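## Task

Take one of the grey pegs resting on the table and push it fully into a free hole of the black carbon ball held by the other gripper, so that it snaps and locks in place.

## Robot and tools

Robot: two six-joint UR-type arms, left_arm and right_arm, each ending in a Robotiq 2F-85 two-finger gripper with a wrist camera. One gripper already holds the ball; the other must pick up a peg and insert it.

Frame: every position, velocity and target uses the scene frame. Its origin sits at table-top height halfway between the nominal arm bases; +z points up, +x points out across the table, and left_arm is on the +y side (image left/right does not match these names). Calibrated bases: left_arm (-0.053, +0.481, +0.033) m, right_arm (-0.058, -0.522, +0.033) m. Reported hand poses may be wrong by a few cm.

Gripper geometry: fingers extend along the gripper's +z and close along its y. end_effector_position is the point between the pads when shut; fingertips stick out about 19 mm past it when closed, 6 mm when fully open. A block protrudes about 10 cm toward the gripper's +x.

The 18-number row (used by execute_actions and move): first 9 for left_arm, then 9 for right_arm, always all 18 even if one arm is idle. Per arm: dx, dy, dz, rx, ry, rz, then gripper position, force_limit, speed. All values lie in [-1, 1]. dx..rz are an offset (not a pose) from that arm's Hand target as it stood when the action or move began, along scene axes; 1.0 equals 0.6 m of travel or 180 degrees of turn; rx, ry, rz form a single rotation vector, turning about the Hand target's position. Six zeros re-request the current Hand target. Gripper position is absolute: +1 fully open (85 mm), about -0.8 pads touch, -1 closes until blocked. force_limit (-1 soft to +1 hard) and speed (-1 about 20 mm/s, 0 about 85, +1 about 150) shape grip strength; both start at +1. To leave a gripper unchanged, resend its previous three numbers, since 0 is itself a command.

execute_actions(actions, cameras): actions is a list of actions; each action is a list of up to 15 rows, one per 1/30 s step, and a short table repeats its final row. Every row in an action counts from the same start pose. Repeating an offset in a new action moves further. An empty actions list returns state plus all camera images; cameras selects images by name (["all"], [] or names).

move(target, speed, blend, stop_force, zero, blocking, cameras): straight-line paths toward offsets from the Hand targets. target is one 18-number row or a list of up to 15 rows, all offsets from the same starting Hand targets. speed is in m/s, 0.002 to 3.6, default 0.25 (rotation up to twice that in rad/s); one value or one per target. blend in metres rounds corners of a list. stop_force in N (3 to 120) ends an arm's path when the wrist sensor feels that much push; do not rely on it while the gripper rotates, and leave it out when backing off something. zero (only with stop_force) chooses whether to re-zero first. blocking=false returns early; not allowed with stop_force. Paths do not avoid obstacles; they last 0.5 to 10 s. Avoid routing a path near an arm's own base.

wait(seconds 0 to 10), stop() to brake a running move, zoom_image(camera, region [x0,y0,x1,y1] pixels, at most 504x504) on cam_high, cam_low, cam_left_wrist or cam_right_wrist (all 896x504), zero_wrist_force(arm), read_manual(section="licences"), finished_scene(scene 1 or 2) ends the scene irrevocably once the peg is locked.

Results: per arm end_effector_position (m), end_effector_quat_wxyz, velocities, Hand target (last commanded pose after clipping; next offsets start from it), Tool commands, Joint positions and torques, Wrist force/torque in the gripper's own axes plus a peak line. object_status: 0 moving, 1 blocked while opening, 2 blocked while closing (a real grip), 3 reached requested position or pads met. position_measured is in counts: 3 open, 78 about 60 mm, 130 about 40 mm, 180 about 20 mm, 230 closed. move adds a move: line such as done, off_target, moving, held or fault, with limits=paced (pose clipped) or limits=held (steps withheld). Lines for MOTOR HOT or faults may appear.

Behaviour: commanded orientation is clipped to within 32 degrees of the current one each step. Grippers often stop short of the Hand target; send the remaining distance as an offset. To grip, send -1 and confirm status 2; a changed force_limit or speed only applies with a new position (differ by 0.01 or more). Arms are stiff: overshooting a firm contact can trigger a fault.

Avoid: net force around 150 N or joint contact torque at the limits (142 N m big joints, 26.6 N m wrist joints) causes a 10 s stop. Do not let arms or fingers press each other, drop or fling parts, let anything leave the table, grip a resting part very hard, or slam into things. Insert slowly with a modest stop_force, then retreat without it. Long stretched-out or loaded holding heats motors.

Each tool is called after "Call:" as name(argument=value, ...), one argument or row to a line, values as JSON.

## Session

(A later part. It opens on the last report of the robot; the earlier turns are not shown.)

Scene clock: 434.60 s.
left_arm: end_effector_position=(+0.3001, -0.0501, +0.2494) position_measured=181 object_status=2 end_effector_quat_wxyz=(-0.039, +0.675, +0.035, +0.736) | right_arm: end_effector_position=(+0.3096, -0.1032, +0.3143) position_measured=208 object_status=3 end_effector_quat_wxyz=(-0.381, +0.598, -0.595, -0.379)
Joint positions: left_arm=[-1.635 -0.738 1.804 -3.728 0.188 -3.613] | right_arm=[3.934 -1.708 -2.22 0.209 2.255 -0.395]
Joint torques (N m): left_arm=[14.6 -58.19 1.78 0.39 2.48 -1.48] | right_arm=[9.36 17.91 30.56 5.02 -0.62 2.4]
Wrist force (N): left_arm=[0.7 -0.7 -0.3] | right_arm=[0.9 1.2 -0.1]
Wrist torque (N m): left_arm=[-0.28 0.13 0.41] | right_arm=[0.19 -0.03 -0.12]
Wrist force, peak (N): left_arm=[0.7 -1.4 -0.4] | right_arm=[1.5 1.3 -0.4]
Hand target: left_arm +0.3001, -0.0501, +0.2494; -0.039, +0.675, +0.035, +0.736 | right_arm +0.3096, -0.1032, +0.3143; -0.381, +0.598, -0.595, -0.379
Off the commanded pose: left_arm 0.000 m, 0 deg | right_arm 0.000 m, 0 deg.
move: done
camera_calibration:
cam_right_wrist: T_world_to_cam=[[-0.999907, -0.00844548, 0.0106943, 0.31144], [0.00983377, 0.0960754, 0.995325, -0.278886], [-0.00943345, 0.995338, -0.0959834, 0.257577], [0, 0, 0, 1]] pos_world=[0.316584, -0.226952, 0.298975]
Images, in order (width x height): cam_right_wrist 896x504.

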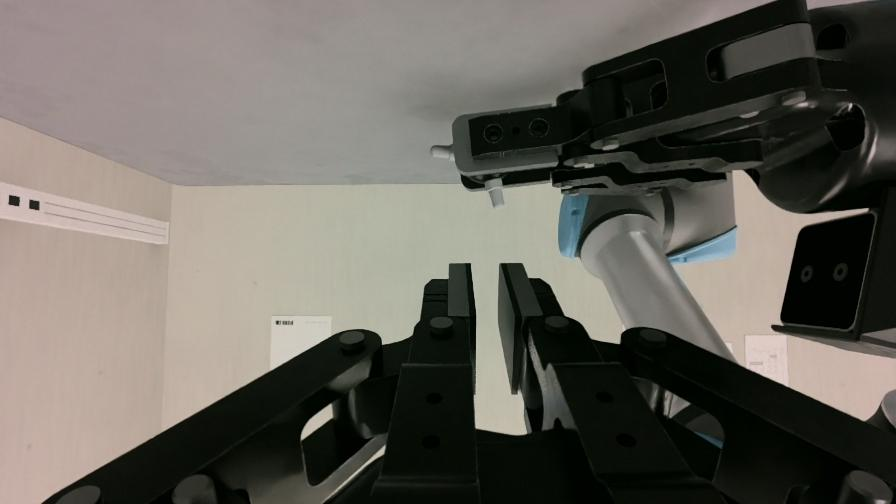

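Call:
move(
  target=[
    [0,0,0,0,0,0,-1,1,-1, -0.017,-0.115,0,0,0,0,-1,0,-1],
    [0,0,0,-0.0212,-0.0179,-0.4470,-1,1,-1, -0.017,-0.05,-0.103,0.1389,0,0,-1,0,-1],
  ],
  speed=0.25,
  blend=[0.01,0],
  cameras=["all"],
)

Call:
zoom_image(
  camera="cam_right_wrist",
  region=[400, 120, 560, 280],
)

Call:
zoom_image(
  camera="cam_low",
  region=[300, 112, 350, 152],
)

Call:
zoom_image(
  camera="cam_high",
  region=[460, 150, 510, 200],
)

Scene clock: 452.93 s.
left_arm: end_effector_position=(+0.3001, -0.0501, +0.2494) position_measured=181 object_status=2 end_effector_quat_wxyz=(+0.467, +0.519, -0.386, +0.603) | right_arm: end_effector_position=(+0.2994, -0.1332, +0.2526) position_measured=231 object_status=3 end_effector_quat_wxyz=(+0.501, -0.501, +0.499, +0.499)
Joint positions: left_arm=[-1.126 -0.766 2.101 -4.644 -1.741 -3.191] | right_arm=[3.847 -2.227 -2.235 1.32 2.43 -0.004]
Joint torques (N m): left_arm=[14.16 -26.46 -17.83 -0.36 -1.85 -1.87] | right_arm=[9.21 26.89 18.66 3.34 -1.15 2.39]
Wrist force (N): left_arm=[0.7 -0.6 -0.1] | right_arm=[1.5 1.2 -0.3]
Wrist torque (N m): left_arm=[-0.28 0.19 0.38] | right_arm=[0.23 -0.09 -0.14]
Wrist force, peak (N): left_arm=[0.3 -1.3 -1.0] | right_arm=[1.8 1.1 -1.7]
Hand target: left_arm +0.3001, -0.0501, +0.2494; +0.468, +0.519, -0.386, +0.603 | right_arm +0.2994, -0.1332, +0.2525; +0.501, -0.501, +0.499, +0.499
Off the commanded pose: left_arm 0.000 m, 0 deg | right_arm 0.000 m, 0 deg.
move: done
camera_calibration:
cam_left_wrist: T_world_to_cam=[[-0.969319, -0.24567, 0.00817677, 0.28128], [-0.0568214, 0.191583, -0.97983, 0.285109], [0.239148, -0.950233, -0.199665, 0.059427], [0, 0, 0, 1]] pos_world=[0.274639, 0.0709494, 0.288924]
cam_right_wrist: T_world_to_cam=[[-0.999907, -0.0121737, 0.00612169, 0.302307], [0.00983322, -0.333647, 0.942647, -0.258271], [-0.00943299, 0.942619, 0.333736, 0.1659], [0, 0, 0, 1]] pos_world=[0.306384, -0.238872, 0.186241]

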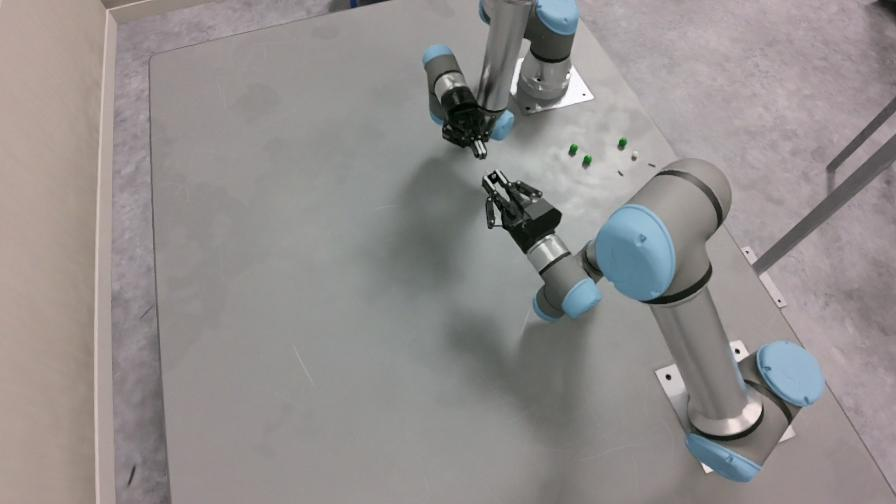

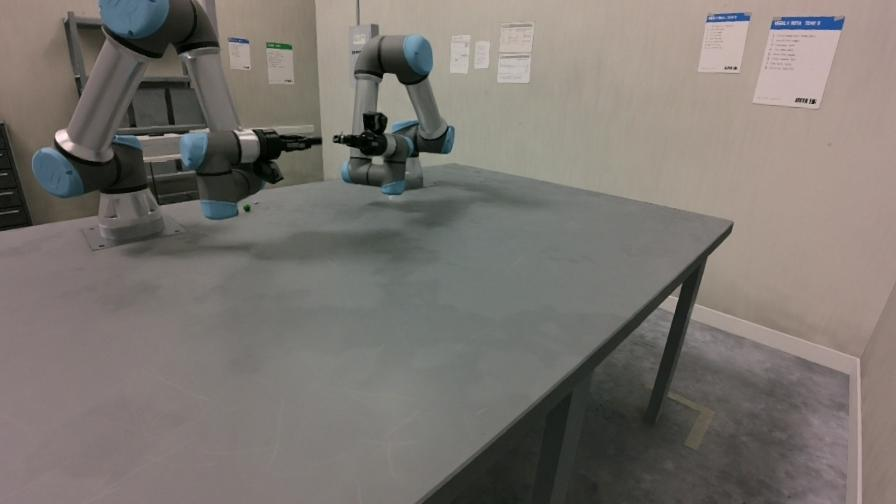

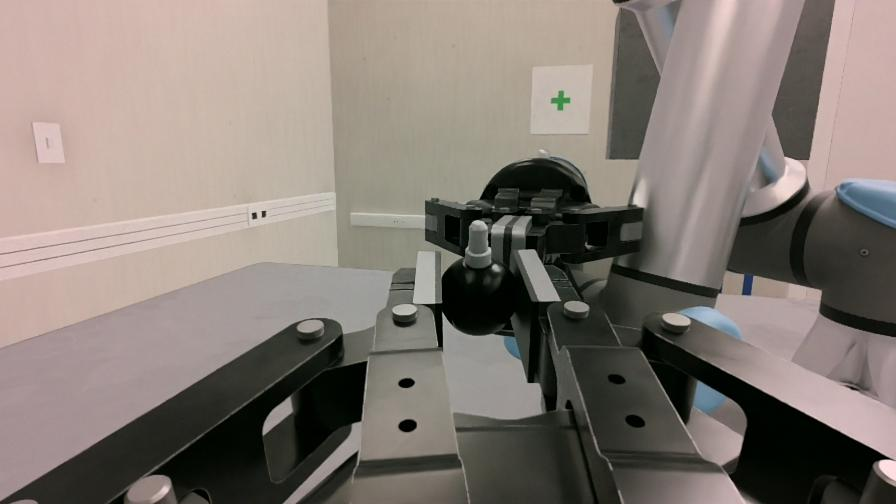

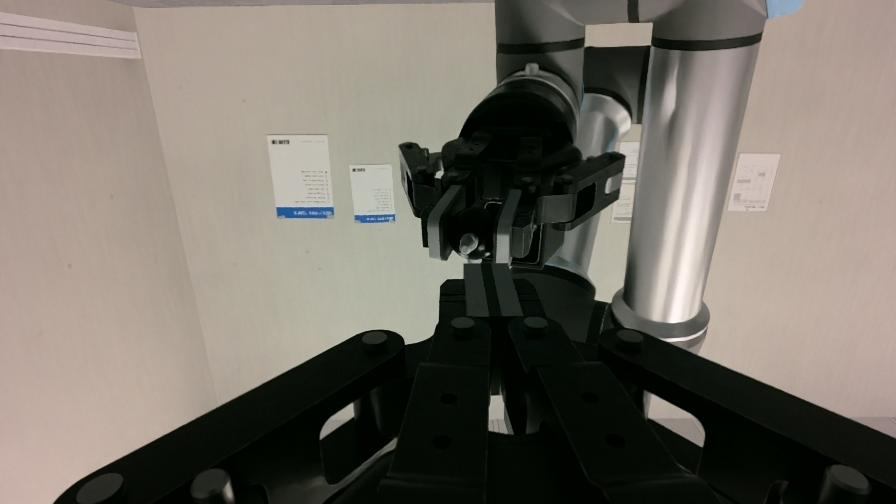

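Scaled by 3.150.

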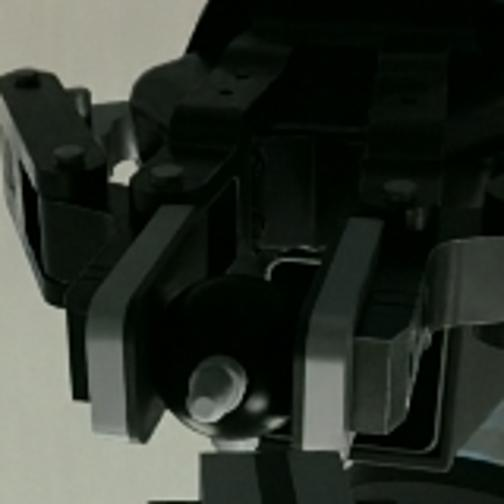

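Scaled by 10.080.

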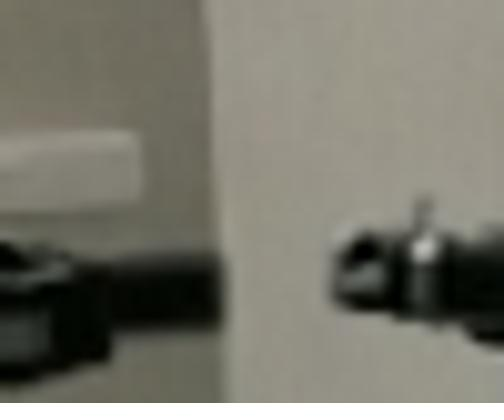

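Scaled by 10.080.

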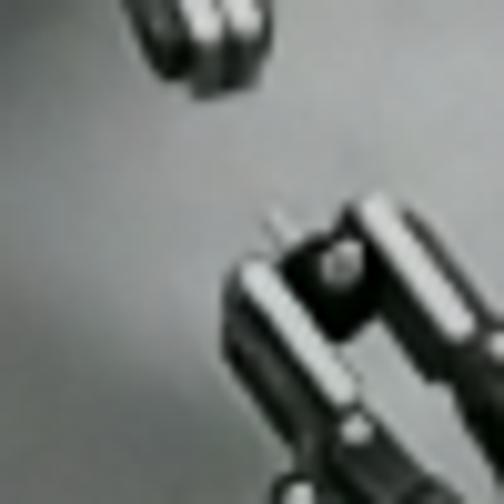

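Call:
move(
  target=[0,0,0,0,0,-0.0556,-1,1,-1, 0,0,0,0,0,0,-1,0,-1],
  speed=0.25,
  cameras=["all"],
)

Call:
zoom_image(
  camera="cam_right_wrist",
  region=[430, 190, 530, 290],
)

Call:
zoom_image(
  camera="cam_low",
  region=[310, 120, 350, 150],
)

Call:
zoom_image(
  camera="cam_high",
  region=[465, 150, 505, 190],
)

Call:
zoom_image(
  camera="cam_left_wrist",
  region=[410, 200, 550, 340],
)

Scene clock: 461.53 s.
left_arm: end_effector_position=(+0.3001, -0.0501, +0.2494) position_measured=181 object_status=2 end_effector_quat_wxyz=(+0.518, +0.484, -0.429, +0.560) | right_arm: end_effector_position=(+0.2994, -0.1332, +0.2525) position_measured=231 object_status=3 end_effector_quat_wxyz=(+0.501, -0.501, +0.499, +0.499)
Joint positions: left_arm=[-1.02 -0.746 2.019 -4.597 -2.018 -3.242] | right_arm=[3.847 -2.227 -2.235 1.32 2.43 -0.004]
Joint torques (N m): left_arm=[12.16 -27.78 -19.19 -0.27 -2.16 -1.69] | right_arm=[10.5 27.11 17.24 3.47 -1.28 2.46]
Wrist force (N): left_arm=[0.6 -0.8 -0.4] | right_arm=[1.4 1.4 -0.2]
Wrist torque (N m): left_arm=[-0.30 0.22 0.40] | right_arm=[0.25 -0.07 -0.14]
Wrist force, peak (N): left_arm=[0.6 -1.4 -0.1] | right_arm=[1.6 1.3 -0.4]
Hand target: left_arm +0.3001, -0.0501, +0.2494; +0.518, +0.484, -0.429, +0.560 | right_arm +0.2994, -0.1332, +0.2525; +0.501, -0.501, +0.499, +0.499
Off the commanded pose: left_arm 0.000 m, 0 deg | right_arm 0.000 m, 0 deg.
move: done
camera_calibration:
cam_left_wrist: T_world_to_cam=[[-0.997264, -0.0734728, 0.00817601, 0.298289], [-0.0226603, 0.198538, -0.979831, 0.275212], [0.0703677, -0.977335, -0.199659, 0.108688], [0, 0, 0, 1]] pos_world=[0.296061, 0.0735011, 0.288924]
cam_right_wrist: T_world_to_cam=[[-0.999907, -0.0121737, 0.00612169, 0.302307], [0.00983322, -0.333647, 0.942647, -0.258271], [-0.00943299, 0.942619, 0.333736, 0.1659], [0, 0, 0, 1]] pos_world=[0.306384, -0.238872, 0.186241]

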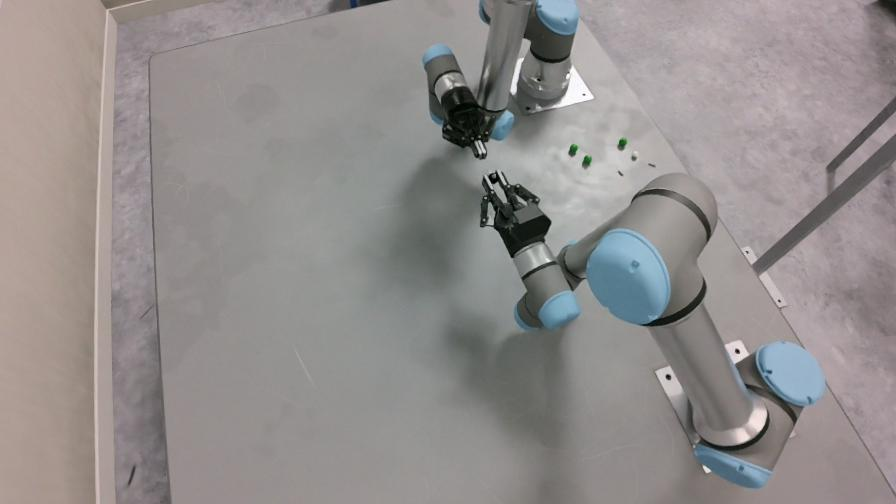

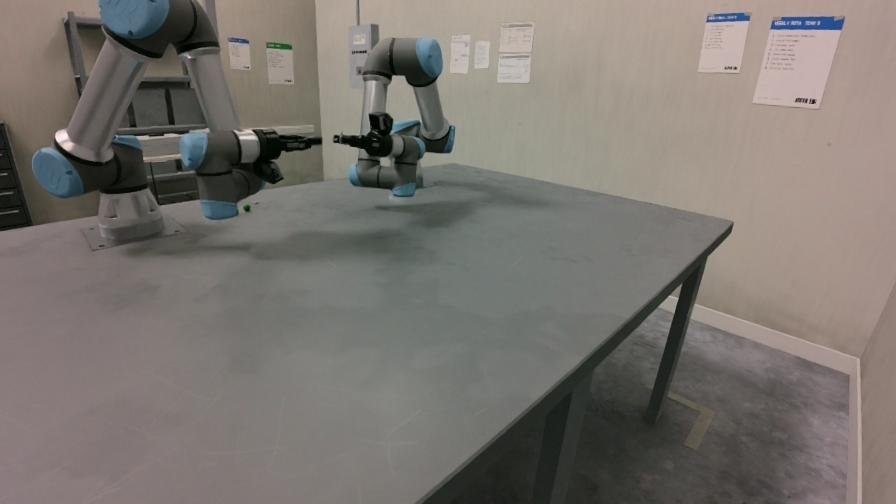

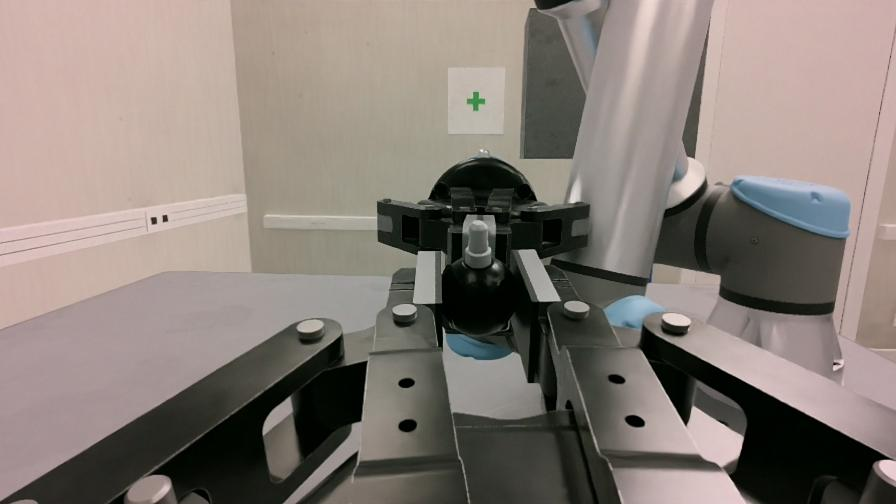

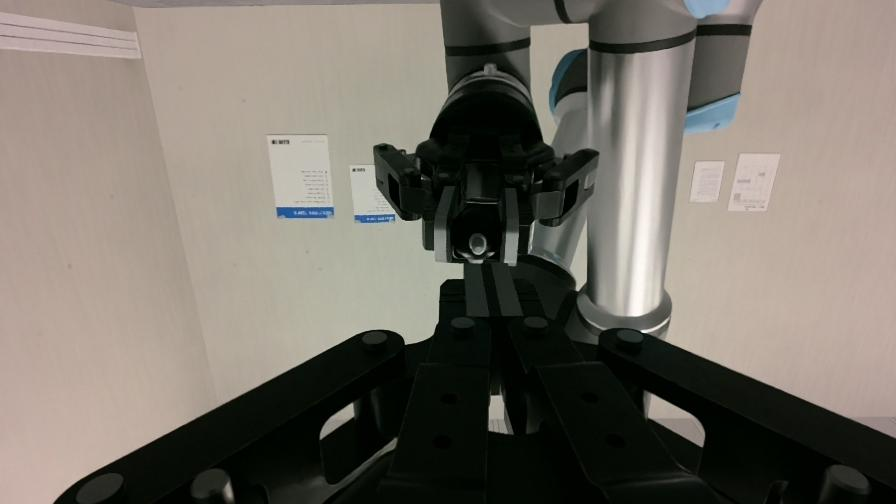

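Scaled by 5.040.

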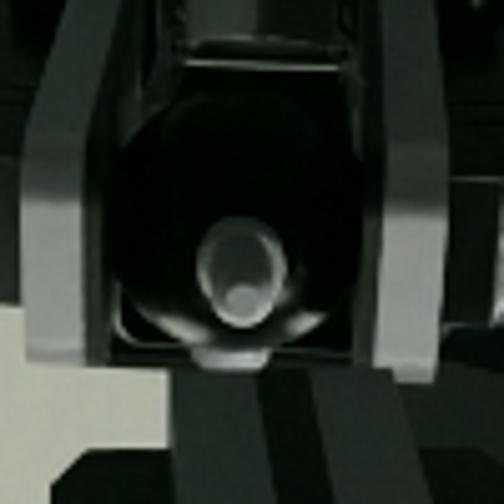

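Scaled by 12.600.

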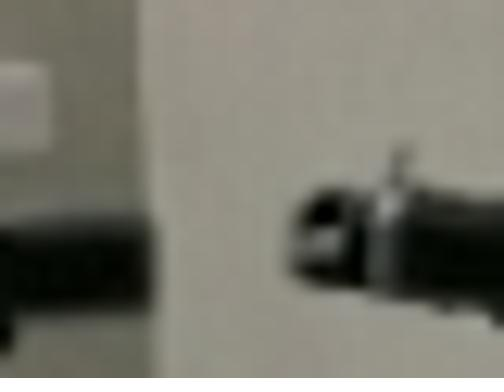

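Scaled by 12.600.

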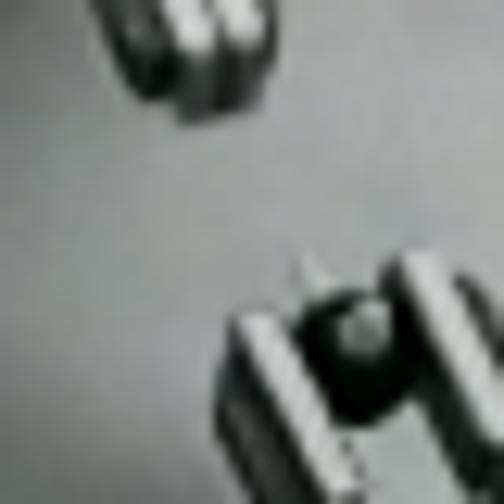

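Scaled by 3.600.

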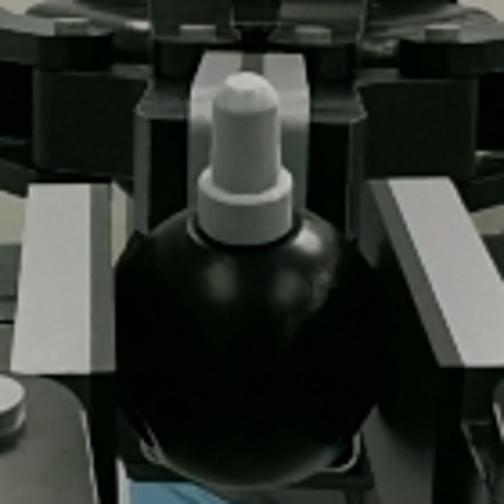

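Call:
move(
  target=[0,0,0,0,0,0,-1,1,-1, 0.0025,0.035,0.0033,0,0,0,-1,0,-1],
  speed=0.08,
)

Call:
move(
  target=[0,0,0,0,0,0,-1,1,-1, 0,0.04,0,0,0,0,-1,0,-1],
  speed=0.0025,
  stop_force=10,
  cameras=["cam_left_wrist","cam_low","cam_right_wrist"],
)

Call:
zoom_image(
  camera="cam_right_wrist",
  region=[430, 190, 530, 290],
)

Call:
zoom_image(
  camera="cam_left_wrist",
  region=[410, 200, 550, 340],
)

Call:
zoom_image(
  camera="cam_low",
  region=[310, 120, 350, 150],
)

Scene clock: 470.70 s.
left_arm: end_effector_position=(+0.3001, -0.0501, +0.2494) position_measured=181 object_status=2 end_effector_quat_wxyz=(+0.518, +0.484, -0.429, +0.560) | right_arm: end_effector_position=(+0.3009, -0.1122, +0.2545) position_measured=231 object_status=3 end_effector_quat_wxyz=(+0.501, -0.501, +0.499, +0.499)
Joint positions: left_arm=[-1.02 -0.746 2.019 -4.597 -2.019 -3.242] | right_arm=[3.888 -2.228 -2.209 1.296 2.39 -0.004]
Joint torques (N m): left_arm=[13.45 -27.98 -20.02 0.22 -2.16 -1.93] | right_arm=[9.23 27.89 18.07 -0.15 -1.46 0.91]
Wrist force (N): left_arm=[0.5 -0.9 -0.4] | right_arm=[1.1 1.1 -0.1]
Wrist torque (N m): left_arm=[-0.31 0.24 0.40] | right_arm=[0.21 -0.04 -0.15]
Wrist force, peak (N): left_arm=[0.8 -1.1 -0.2] | right_arm=[1.5 1.6 -0.2]
Hand target: left_arm +0.3001, -0.0501, +0.2494; +0.518, +0.484, -0.429, +0.560 | right_arm +0.3009, -0.1122, +0.2545; +0.501, -0.501, +0.499, +0.499
Off the commanded pose: left_arm 0.000 m, 0 deg | right_arm 0.000 m, 0 deg.
move: done

Scene clock: 477.17 s.
left_arm: end_effector_position=(+0.3002, -0.0501, +0.2494) position_measured=181 object_status=2 end_effector_quat_wxyz=(+0.518, +0.484, -0.429, +0.560) | right_arm: end_effector_position=(+0.3009, -0.0977, +0.2545) position_measured=231 object_status=3 end_effector_quat_wxyz=(+0.501, -0.501, +0.499, +0.499)
Joint positions: left_arm=[-1.019 -0.746 2.019 -4.597 -2.019 -3.242] | right_arm=[3.916 -2.234 -2.192 1.284 2.361 -0.004]
Joint torques (N m): left_arm=[-0.49 -29.42 -19.51 0.03 -1.96 -1.61] | right_arm=[-5.31 32.78 7.72 2.02 1.43 -1.9]
Wrist force (N): left_arm=[3.3 -2.5 -12.4] | right_arm=[1.6 1.6 -12.5]
Wrist torque (N m): left_arm=[-0.29 0.20 0.40] | right_arm=[0.18 -0.02 -0.14]
Wrist force, peak (N): left_arm=[3.5 -2.5 -12.9] | right_arm=[1.5 1.4 -12.9]
Hand target: left_arm +0.3001, -0.0501, +0.2494; +0.518, +0.484, -0.429, +0.560 | right_arm +0.3009, -0.0977, +0.2545; +0.501, -0.501, +0.499, +0.499 (not the last commanded pose)
Off the commanded pose: left_arm 0.000 m, 0 deg | right_arm 0.010 m, 0 deg.
move: contact (right_arm)
camera_calibration:
cam_left_wrist: T_world_to_cam=[[-0.997271, -0.0733754, 0.0081956, 0.298278], [-0.0226601, 0.19854, -0.979831, 0.275212], [0.0702683, -0.977342, -0.199661, 0.108719], [0, 0, 0, 1]] pos_world=[0.296061, 0.0735014, 0.288924]
cam_right_wrist: T_world_to_cam=[[-0.999906, -0.0122677, 0.00608781, 0.304213], [0.00983266, -0.333646, 0.942647, -0.248327], [-0.00953298, 0.942618, 0.333736, 0.131815], [0, 0, 0, 1]] pos_world=[0.307883, -0.203373, 0.188241]
Images, in order (width x height): cam_low 896x504, cam_left_wrist 896x504, cam_right_wrist 896x504.

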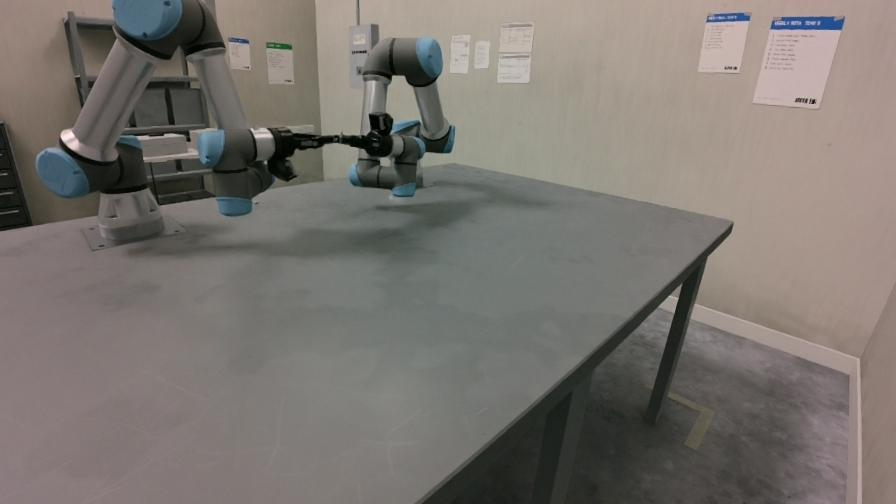

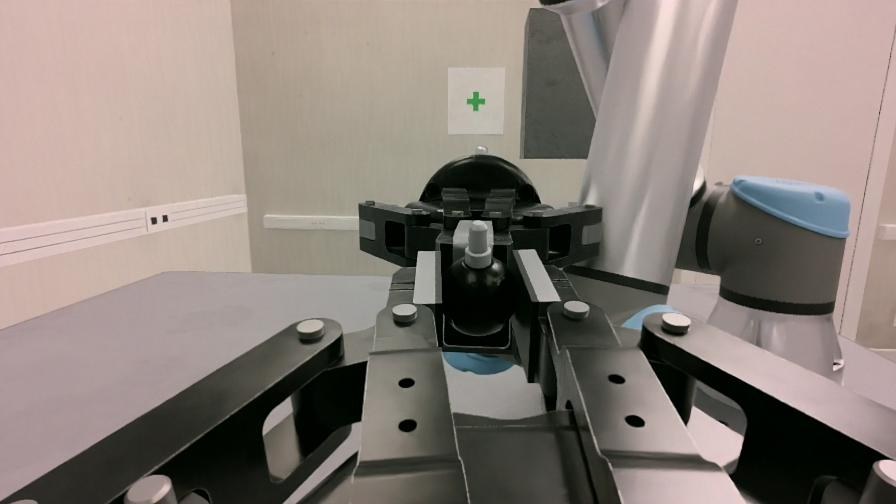

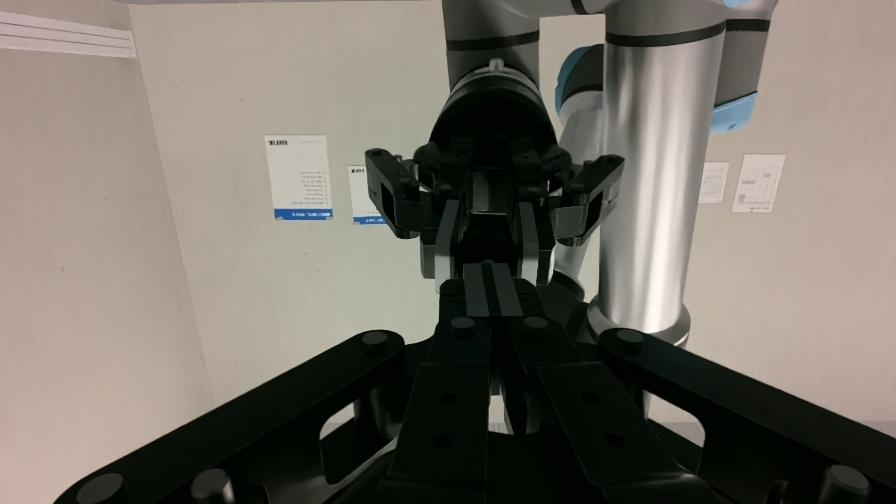

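Scaled by 5.040.

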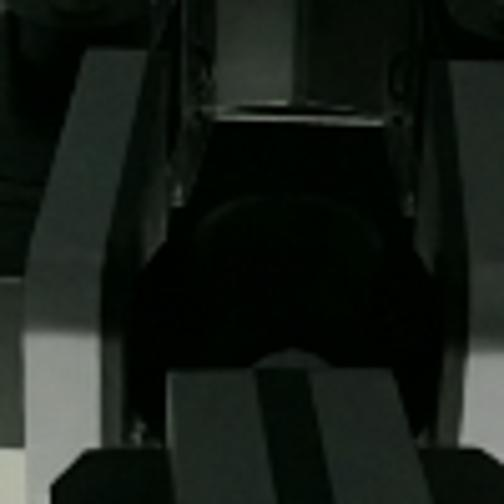

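Scaled by 3.600.

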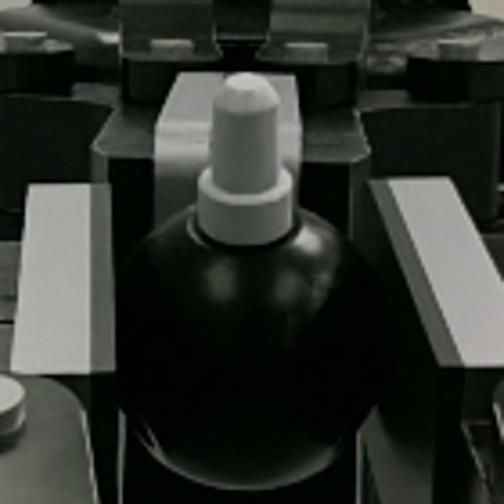

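Scaled by 12.600.

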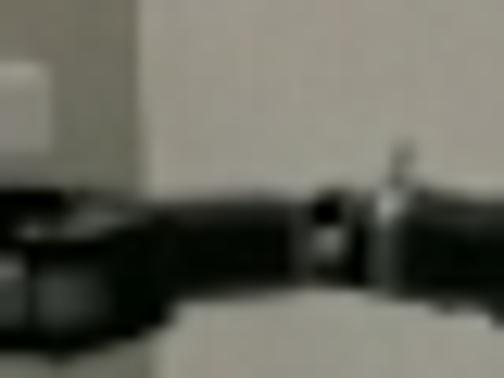

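Call:
move(
  target=[0,0,0,0,0,0,-1,1,-1, 0,0.012,0,0,0,0,-1,0,-1],
  speed=0.0025,
  stop_force=30,
  cameras=["cam_left_wrist"],
)

Call:
zoom_image(
  camera="cam_left_wrist",
  region=[410, 200, 550, 340],
)

Scene clock: 482.23 s.
left_arm: end_effector_position=(+0.3001, -0.0501, +0.2494) position_measured=181 object_status=2 end_effector_quat_wxyz=(+0.518, +0.484, -0.429, +0.560) | right_arm: end_effector_position=(+0.3009, -0.0968, +0.2545) position_measured=231 object_status=3 end_effector_quat_wxyz=(+0.501, -0.501, +0.499, +0.499)
Joint positions: left_arm=[-1.02 -0.746 2.019 -4.597 -2.019 -3.242] | right_arm=[3.918 -2.234 -2.191 1.283 2.36 -0.004]
Joint torques (N m): left_arm=[-17.81 -29.3 -19.37 4.85 -2.09 -1.7] | right_arm=[4.05 37.24 9.13 -0.07 0.75 -1.98]
Wrist force (N): left_arm=[10.1 -7.5 -44.0] | right_arm=[2.5 3.5 -44.3]
Wrist torque (N m): left_arm=[-0.21 0.13 0.40] | right_arm=[0.06 0.09 -0.14]
Wrist force, peak (N): left_arm=[10.4 -7.4 -44.5] | right_arm=[2.4 3.8 -44.7]
Hand target: left_arm +0.3001, -0.0501, +0.2494; +0.518, +0.484, -0.429, +0.560 | right_arm +0.3009, -0.0969, +0.2545; +0.501, -0.501, +0.499, +0.499 (not the last commanded pose)
Off the commanded pose: left_arm 0.000 m, 0 deg | right_arm 0.006 m, 0 deg.
move: contact (right_arm)
camera_calibration:
cam_left_wrist: T_world_to_cam=[[-0.997271, -0.0733754, 0.0081956, 0.298278], [-0.0226601, 0.19854, -0.979831, 0.275212], [0.0702683, -0.977342, -0.199661, 0.108719], [0, 0, 0, 1]] pos_world=[0.296061, 0.0735014, 0.288924]
Images, in order (width x height): cam_left_wrist 896x504.

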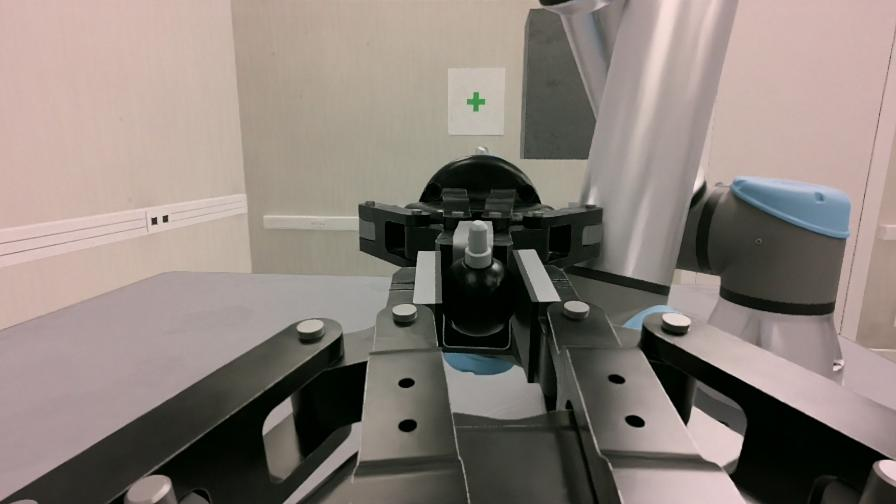

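Scaled by 3.600.

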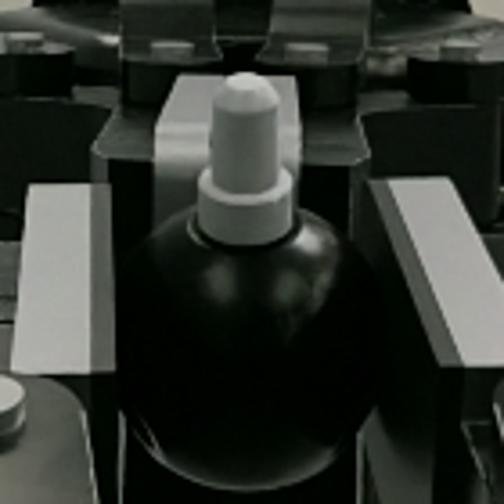

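Call:
move(
  target=[0,0,0,0,0,0,-1,1,-1, 0,0.012,0,0,0,0,-1,0,-1],
  speed=0.0025,
  stop_force=28,
  cameras=["cam_left_wrist","cam_right_wrist"],
)

Call:
zoom_image(
  camera="cam_left_wrist",
  region=[410, 200, 550, 340],
)

Call:
zoom_image(
  camera="cam_right_wrist",
  region=[430, 190, 530, 290],
)

Scene clock: 489.53 s.
left_arm: end_effector_position=(+0.3001, -0.0501, +0.2494) position_measured=181 object_status=2 end_effector_quat_wxyz=(+0.518, +0.484, -0.429, +0.560) | right_arm: end_effector_position=(+0.3009, -0.0897, +0.2545) position_measured=231 object_status=3 end_effector_quat_wxyz=(+0.501, -0.501, +0.499, +0.499)
Joint positions: left_arm=[-1.02 -0.746 2.019 -4.597 -2.019 -3.242] | right_arm=[3.931 -2.236 -2.182 1.277 2.346 -0.004]
Joint torques (N m): left_arm=[-20.18 -28.27 -19.06 4.16 -2.1 -1.39] | right_arm=[28.73 29.26 30.41 -1.94 -0.76 -2.09]
Wrist force (N): left_arm=[13.6 -6.2 -52.4] | right_arm=[4.2 1.4 -52.4]
Wrist torque (N m): left_arm=[-0.24 0.06 0.40] | right_arm=[0.06 0.11 -0.15]
Wrist force, peak (N): left_arm=[14.9 -3.1 -60.3] | right_arm=[4.0 -2.4 -60.4]
Hand target: left_arm +0.3001, -0.0501, +0.2494; +0.518, +0.484, -0.429, +0.560 | right_arm +0.3009, -0.0897, +0.2545; +0.501, -0.501, +0.499, +0.499
Off the commanded pose: left_arm 0.000 m, 0 deg | right_arm 0.000 m, 0 deg.
move: done
camera_calibration:
cam_left_wrist: T_world_to_cam=[[-0.997271, -0.0733754, 0.0081956, 0.298278], [-0.0226601, 0.19854, -0.979831, 0.275212], [0.0702683, -0.977342, -0.199661, 0.108719], [0, 0, 0, 1]] pos_world=[0.296061, 0.0735014, 0.288924]
cam_right_wrist: T_world_to_cam=[[-0.999909, -0.0120456, 0.00606281, 0.304362], [0.00973496, -0.333648, 0.942648, -0.245627], [-0.00933188, 0.942621, 0.333735, 0.124212], [0, 0, 0, 1]] pos_world=[0.307885, -0.195372, 0.188241]
Images, in order (width x height): cam_left_wrist 896x504, cam_right_wrist 896x504.

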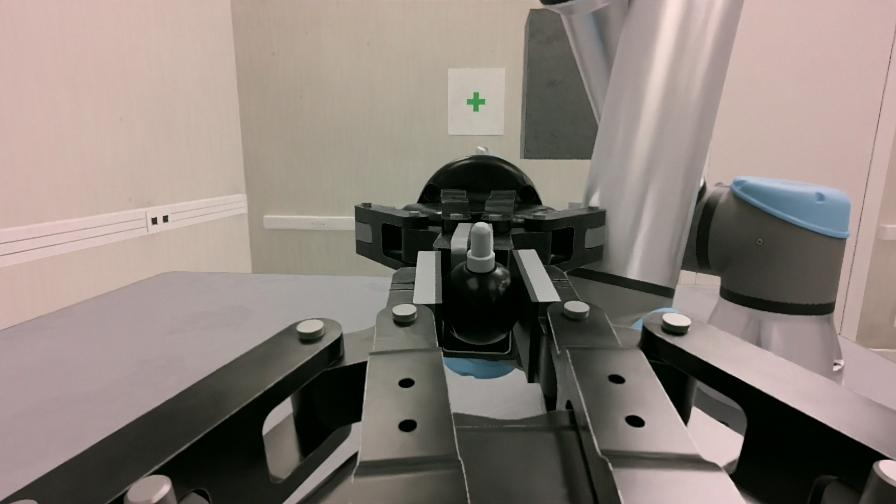

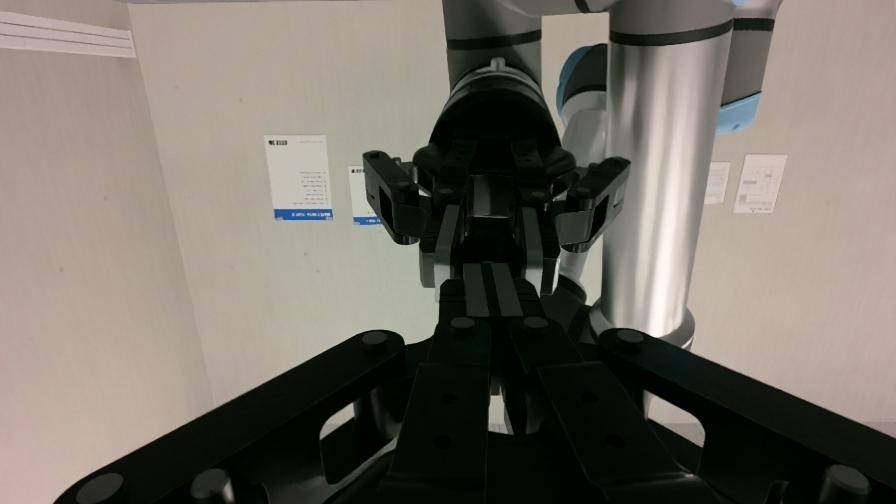

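Scaled by 3.600.

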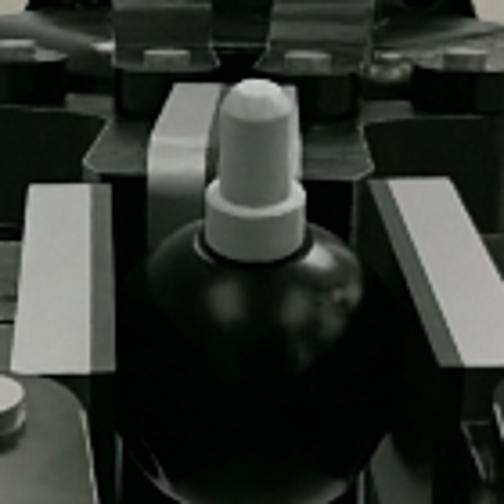

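Scaled by 5.040.

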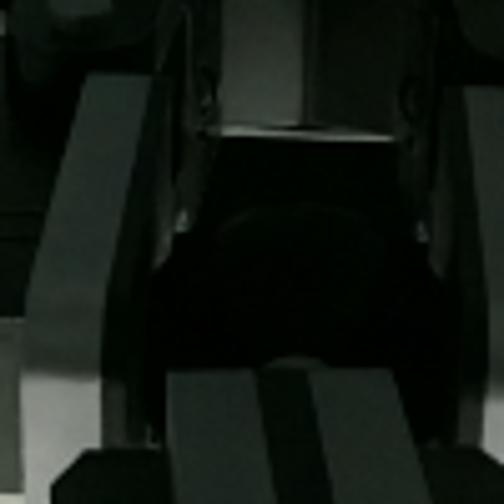

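Call:
wait(
  seconds=0,
  cameras=["all"],
)

Call:
zoom_image(
  camera="cam_high",
  region=[470, 150, 500, 180],
)

Call:
zoom_image(
  camera="cam_low",
  region=[318, 125, 348, 150],
)

Call:
zoom_image(
  camera="cam_left_wrist",
  region=[440, 210, 520, 290],
)

Scene clock: 519.17 s.
left_arm: end_effector_position=(+0.3001, -0.0501, +0.2494) position_measured=181 object_status=2 end_effector_quat_wxyz=(+0.518, +0.484, -0.429, +0.560) | right_arm: end_effector_position=(+0.3009, -0.0897, +0.2545) position_measured=231 object_status=3 end_effector_quat_wxyz=(+0.501, -0.501, +0.499, +0.499)
Joint positions: left_arm=[-1.02 -0.746 2.019 -4.597 -2.019 -3.242] | right_arm=[3.931 -2.236 -2.182 1.277 2.346 -0.004]
Joint torques (N m): left_arm=[-19.78 -29.71 -18.39 3.7 -1.92 -1.24] | right_arm=[17.66 31.31 23.67 -0.14 0.89 -2.23]
Wrist force (N): left_arm=[13.5 -6.2 -52.2] | right_arm=[4.2 1.6 -52.5]
Wrist torque (N m): left_arm=[-0.25 0.07 0.40] | right_arm=[0.08 0.12 -0.15]
Wrist force, peak (N): left_arm=[13.4 -6.2 -52.5] | right_arm=[4.2 1.6 -52.7]
Hand target: left_arm +0.3001, -0.0501, +0.2494; +0.518, +0.484, -0.429, +0.560 | right_arm +0.3009, -0.0897, +0.2545; +0.501, -0.501, +0.499, +0.499
Tool commands: left_gripper/position=-1.0 left_gripper/force_limit=+1.0 left_gripper/speed=-1.0 right_gripper/position=-1.0 right_gripper/force_limit=+0.0 right_gripper/speed=-1.0
Off the commanded pose: left_arm 0.000 m, 0 deg | right_arm 0.000 m, 0 deg.
camera_calibration:
cam_left_wrist: T_world_to_cam=[[-0.997271, -0.0733754, 0.0081956, 0.298278], [-0.0226601, 0.19854, -0.979831, 0.275212], [0.0702683, -0.977342, -0.199661, 0.108719], [0, 0, 0, 1]] pos_world=[0.296061, 0.0735014, 0.288924]
cam_right_wrist: T_world_to_cam=[[-0.999909, -0.0120461, 0.00606088, 0.304363], [0.0097342, -0.333736, 0.942616, -0.245639], [-0.00933215, 0.94259, 0.333823, 0.124189], [0, 0, 0, 1]] pos_world=[0.307885, -0.195371, 0.188242]

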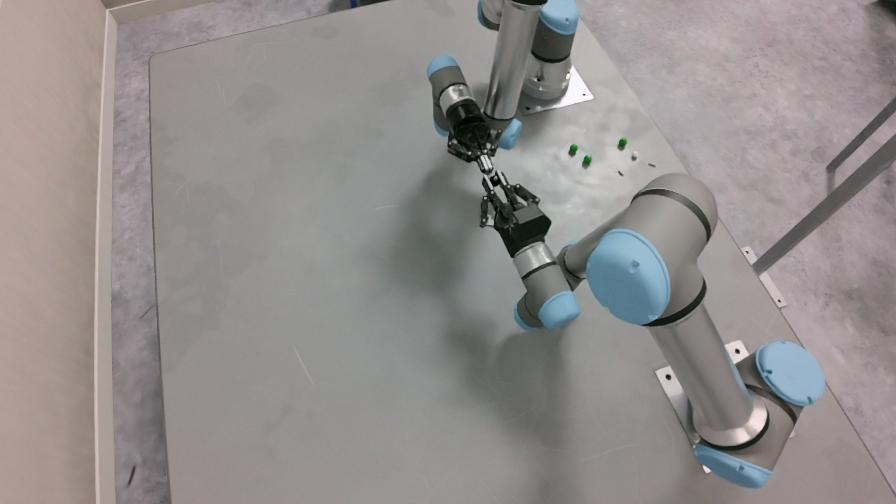

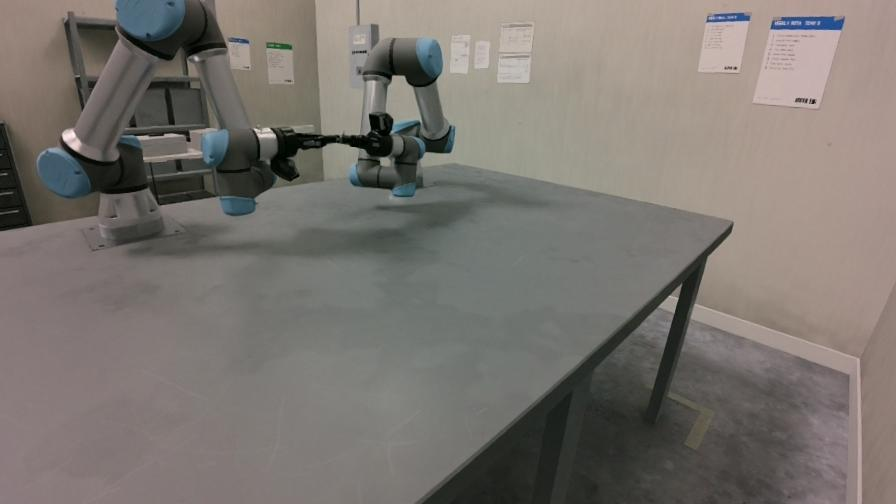

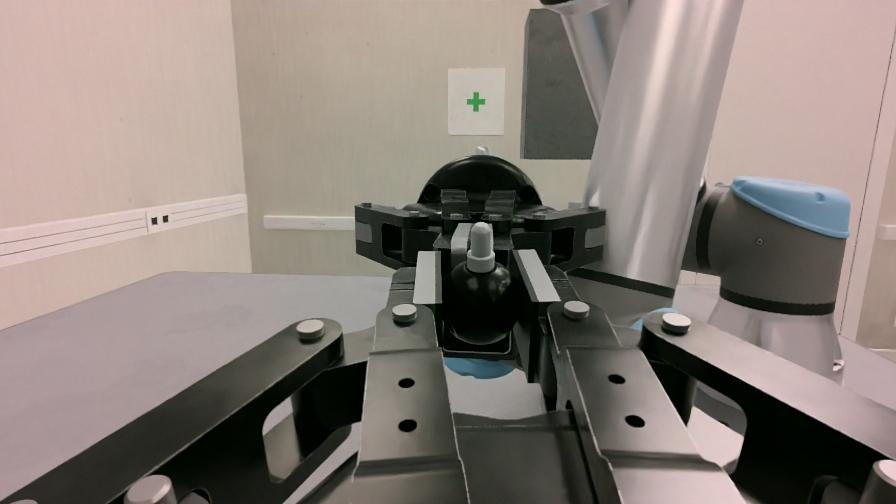

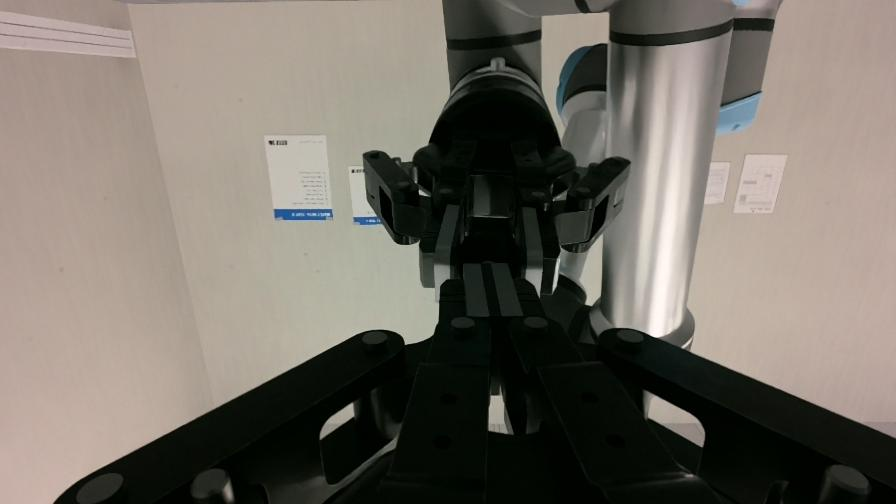

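Scaled by 16.800.

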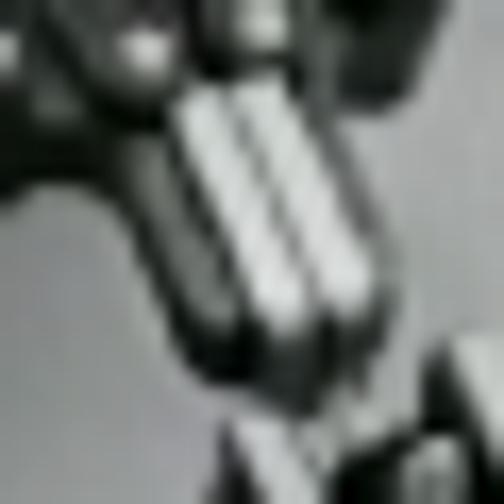

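Scaled by 16.800.

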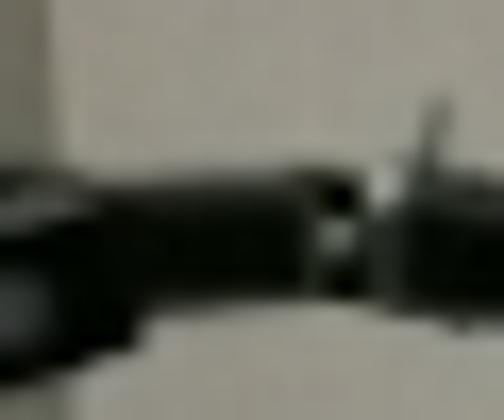

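Scaled by 6.300.

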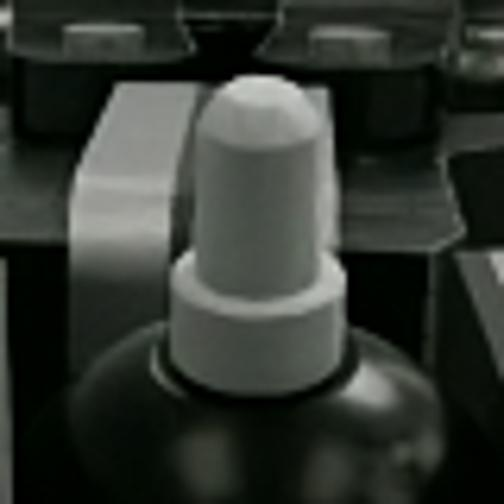

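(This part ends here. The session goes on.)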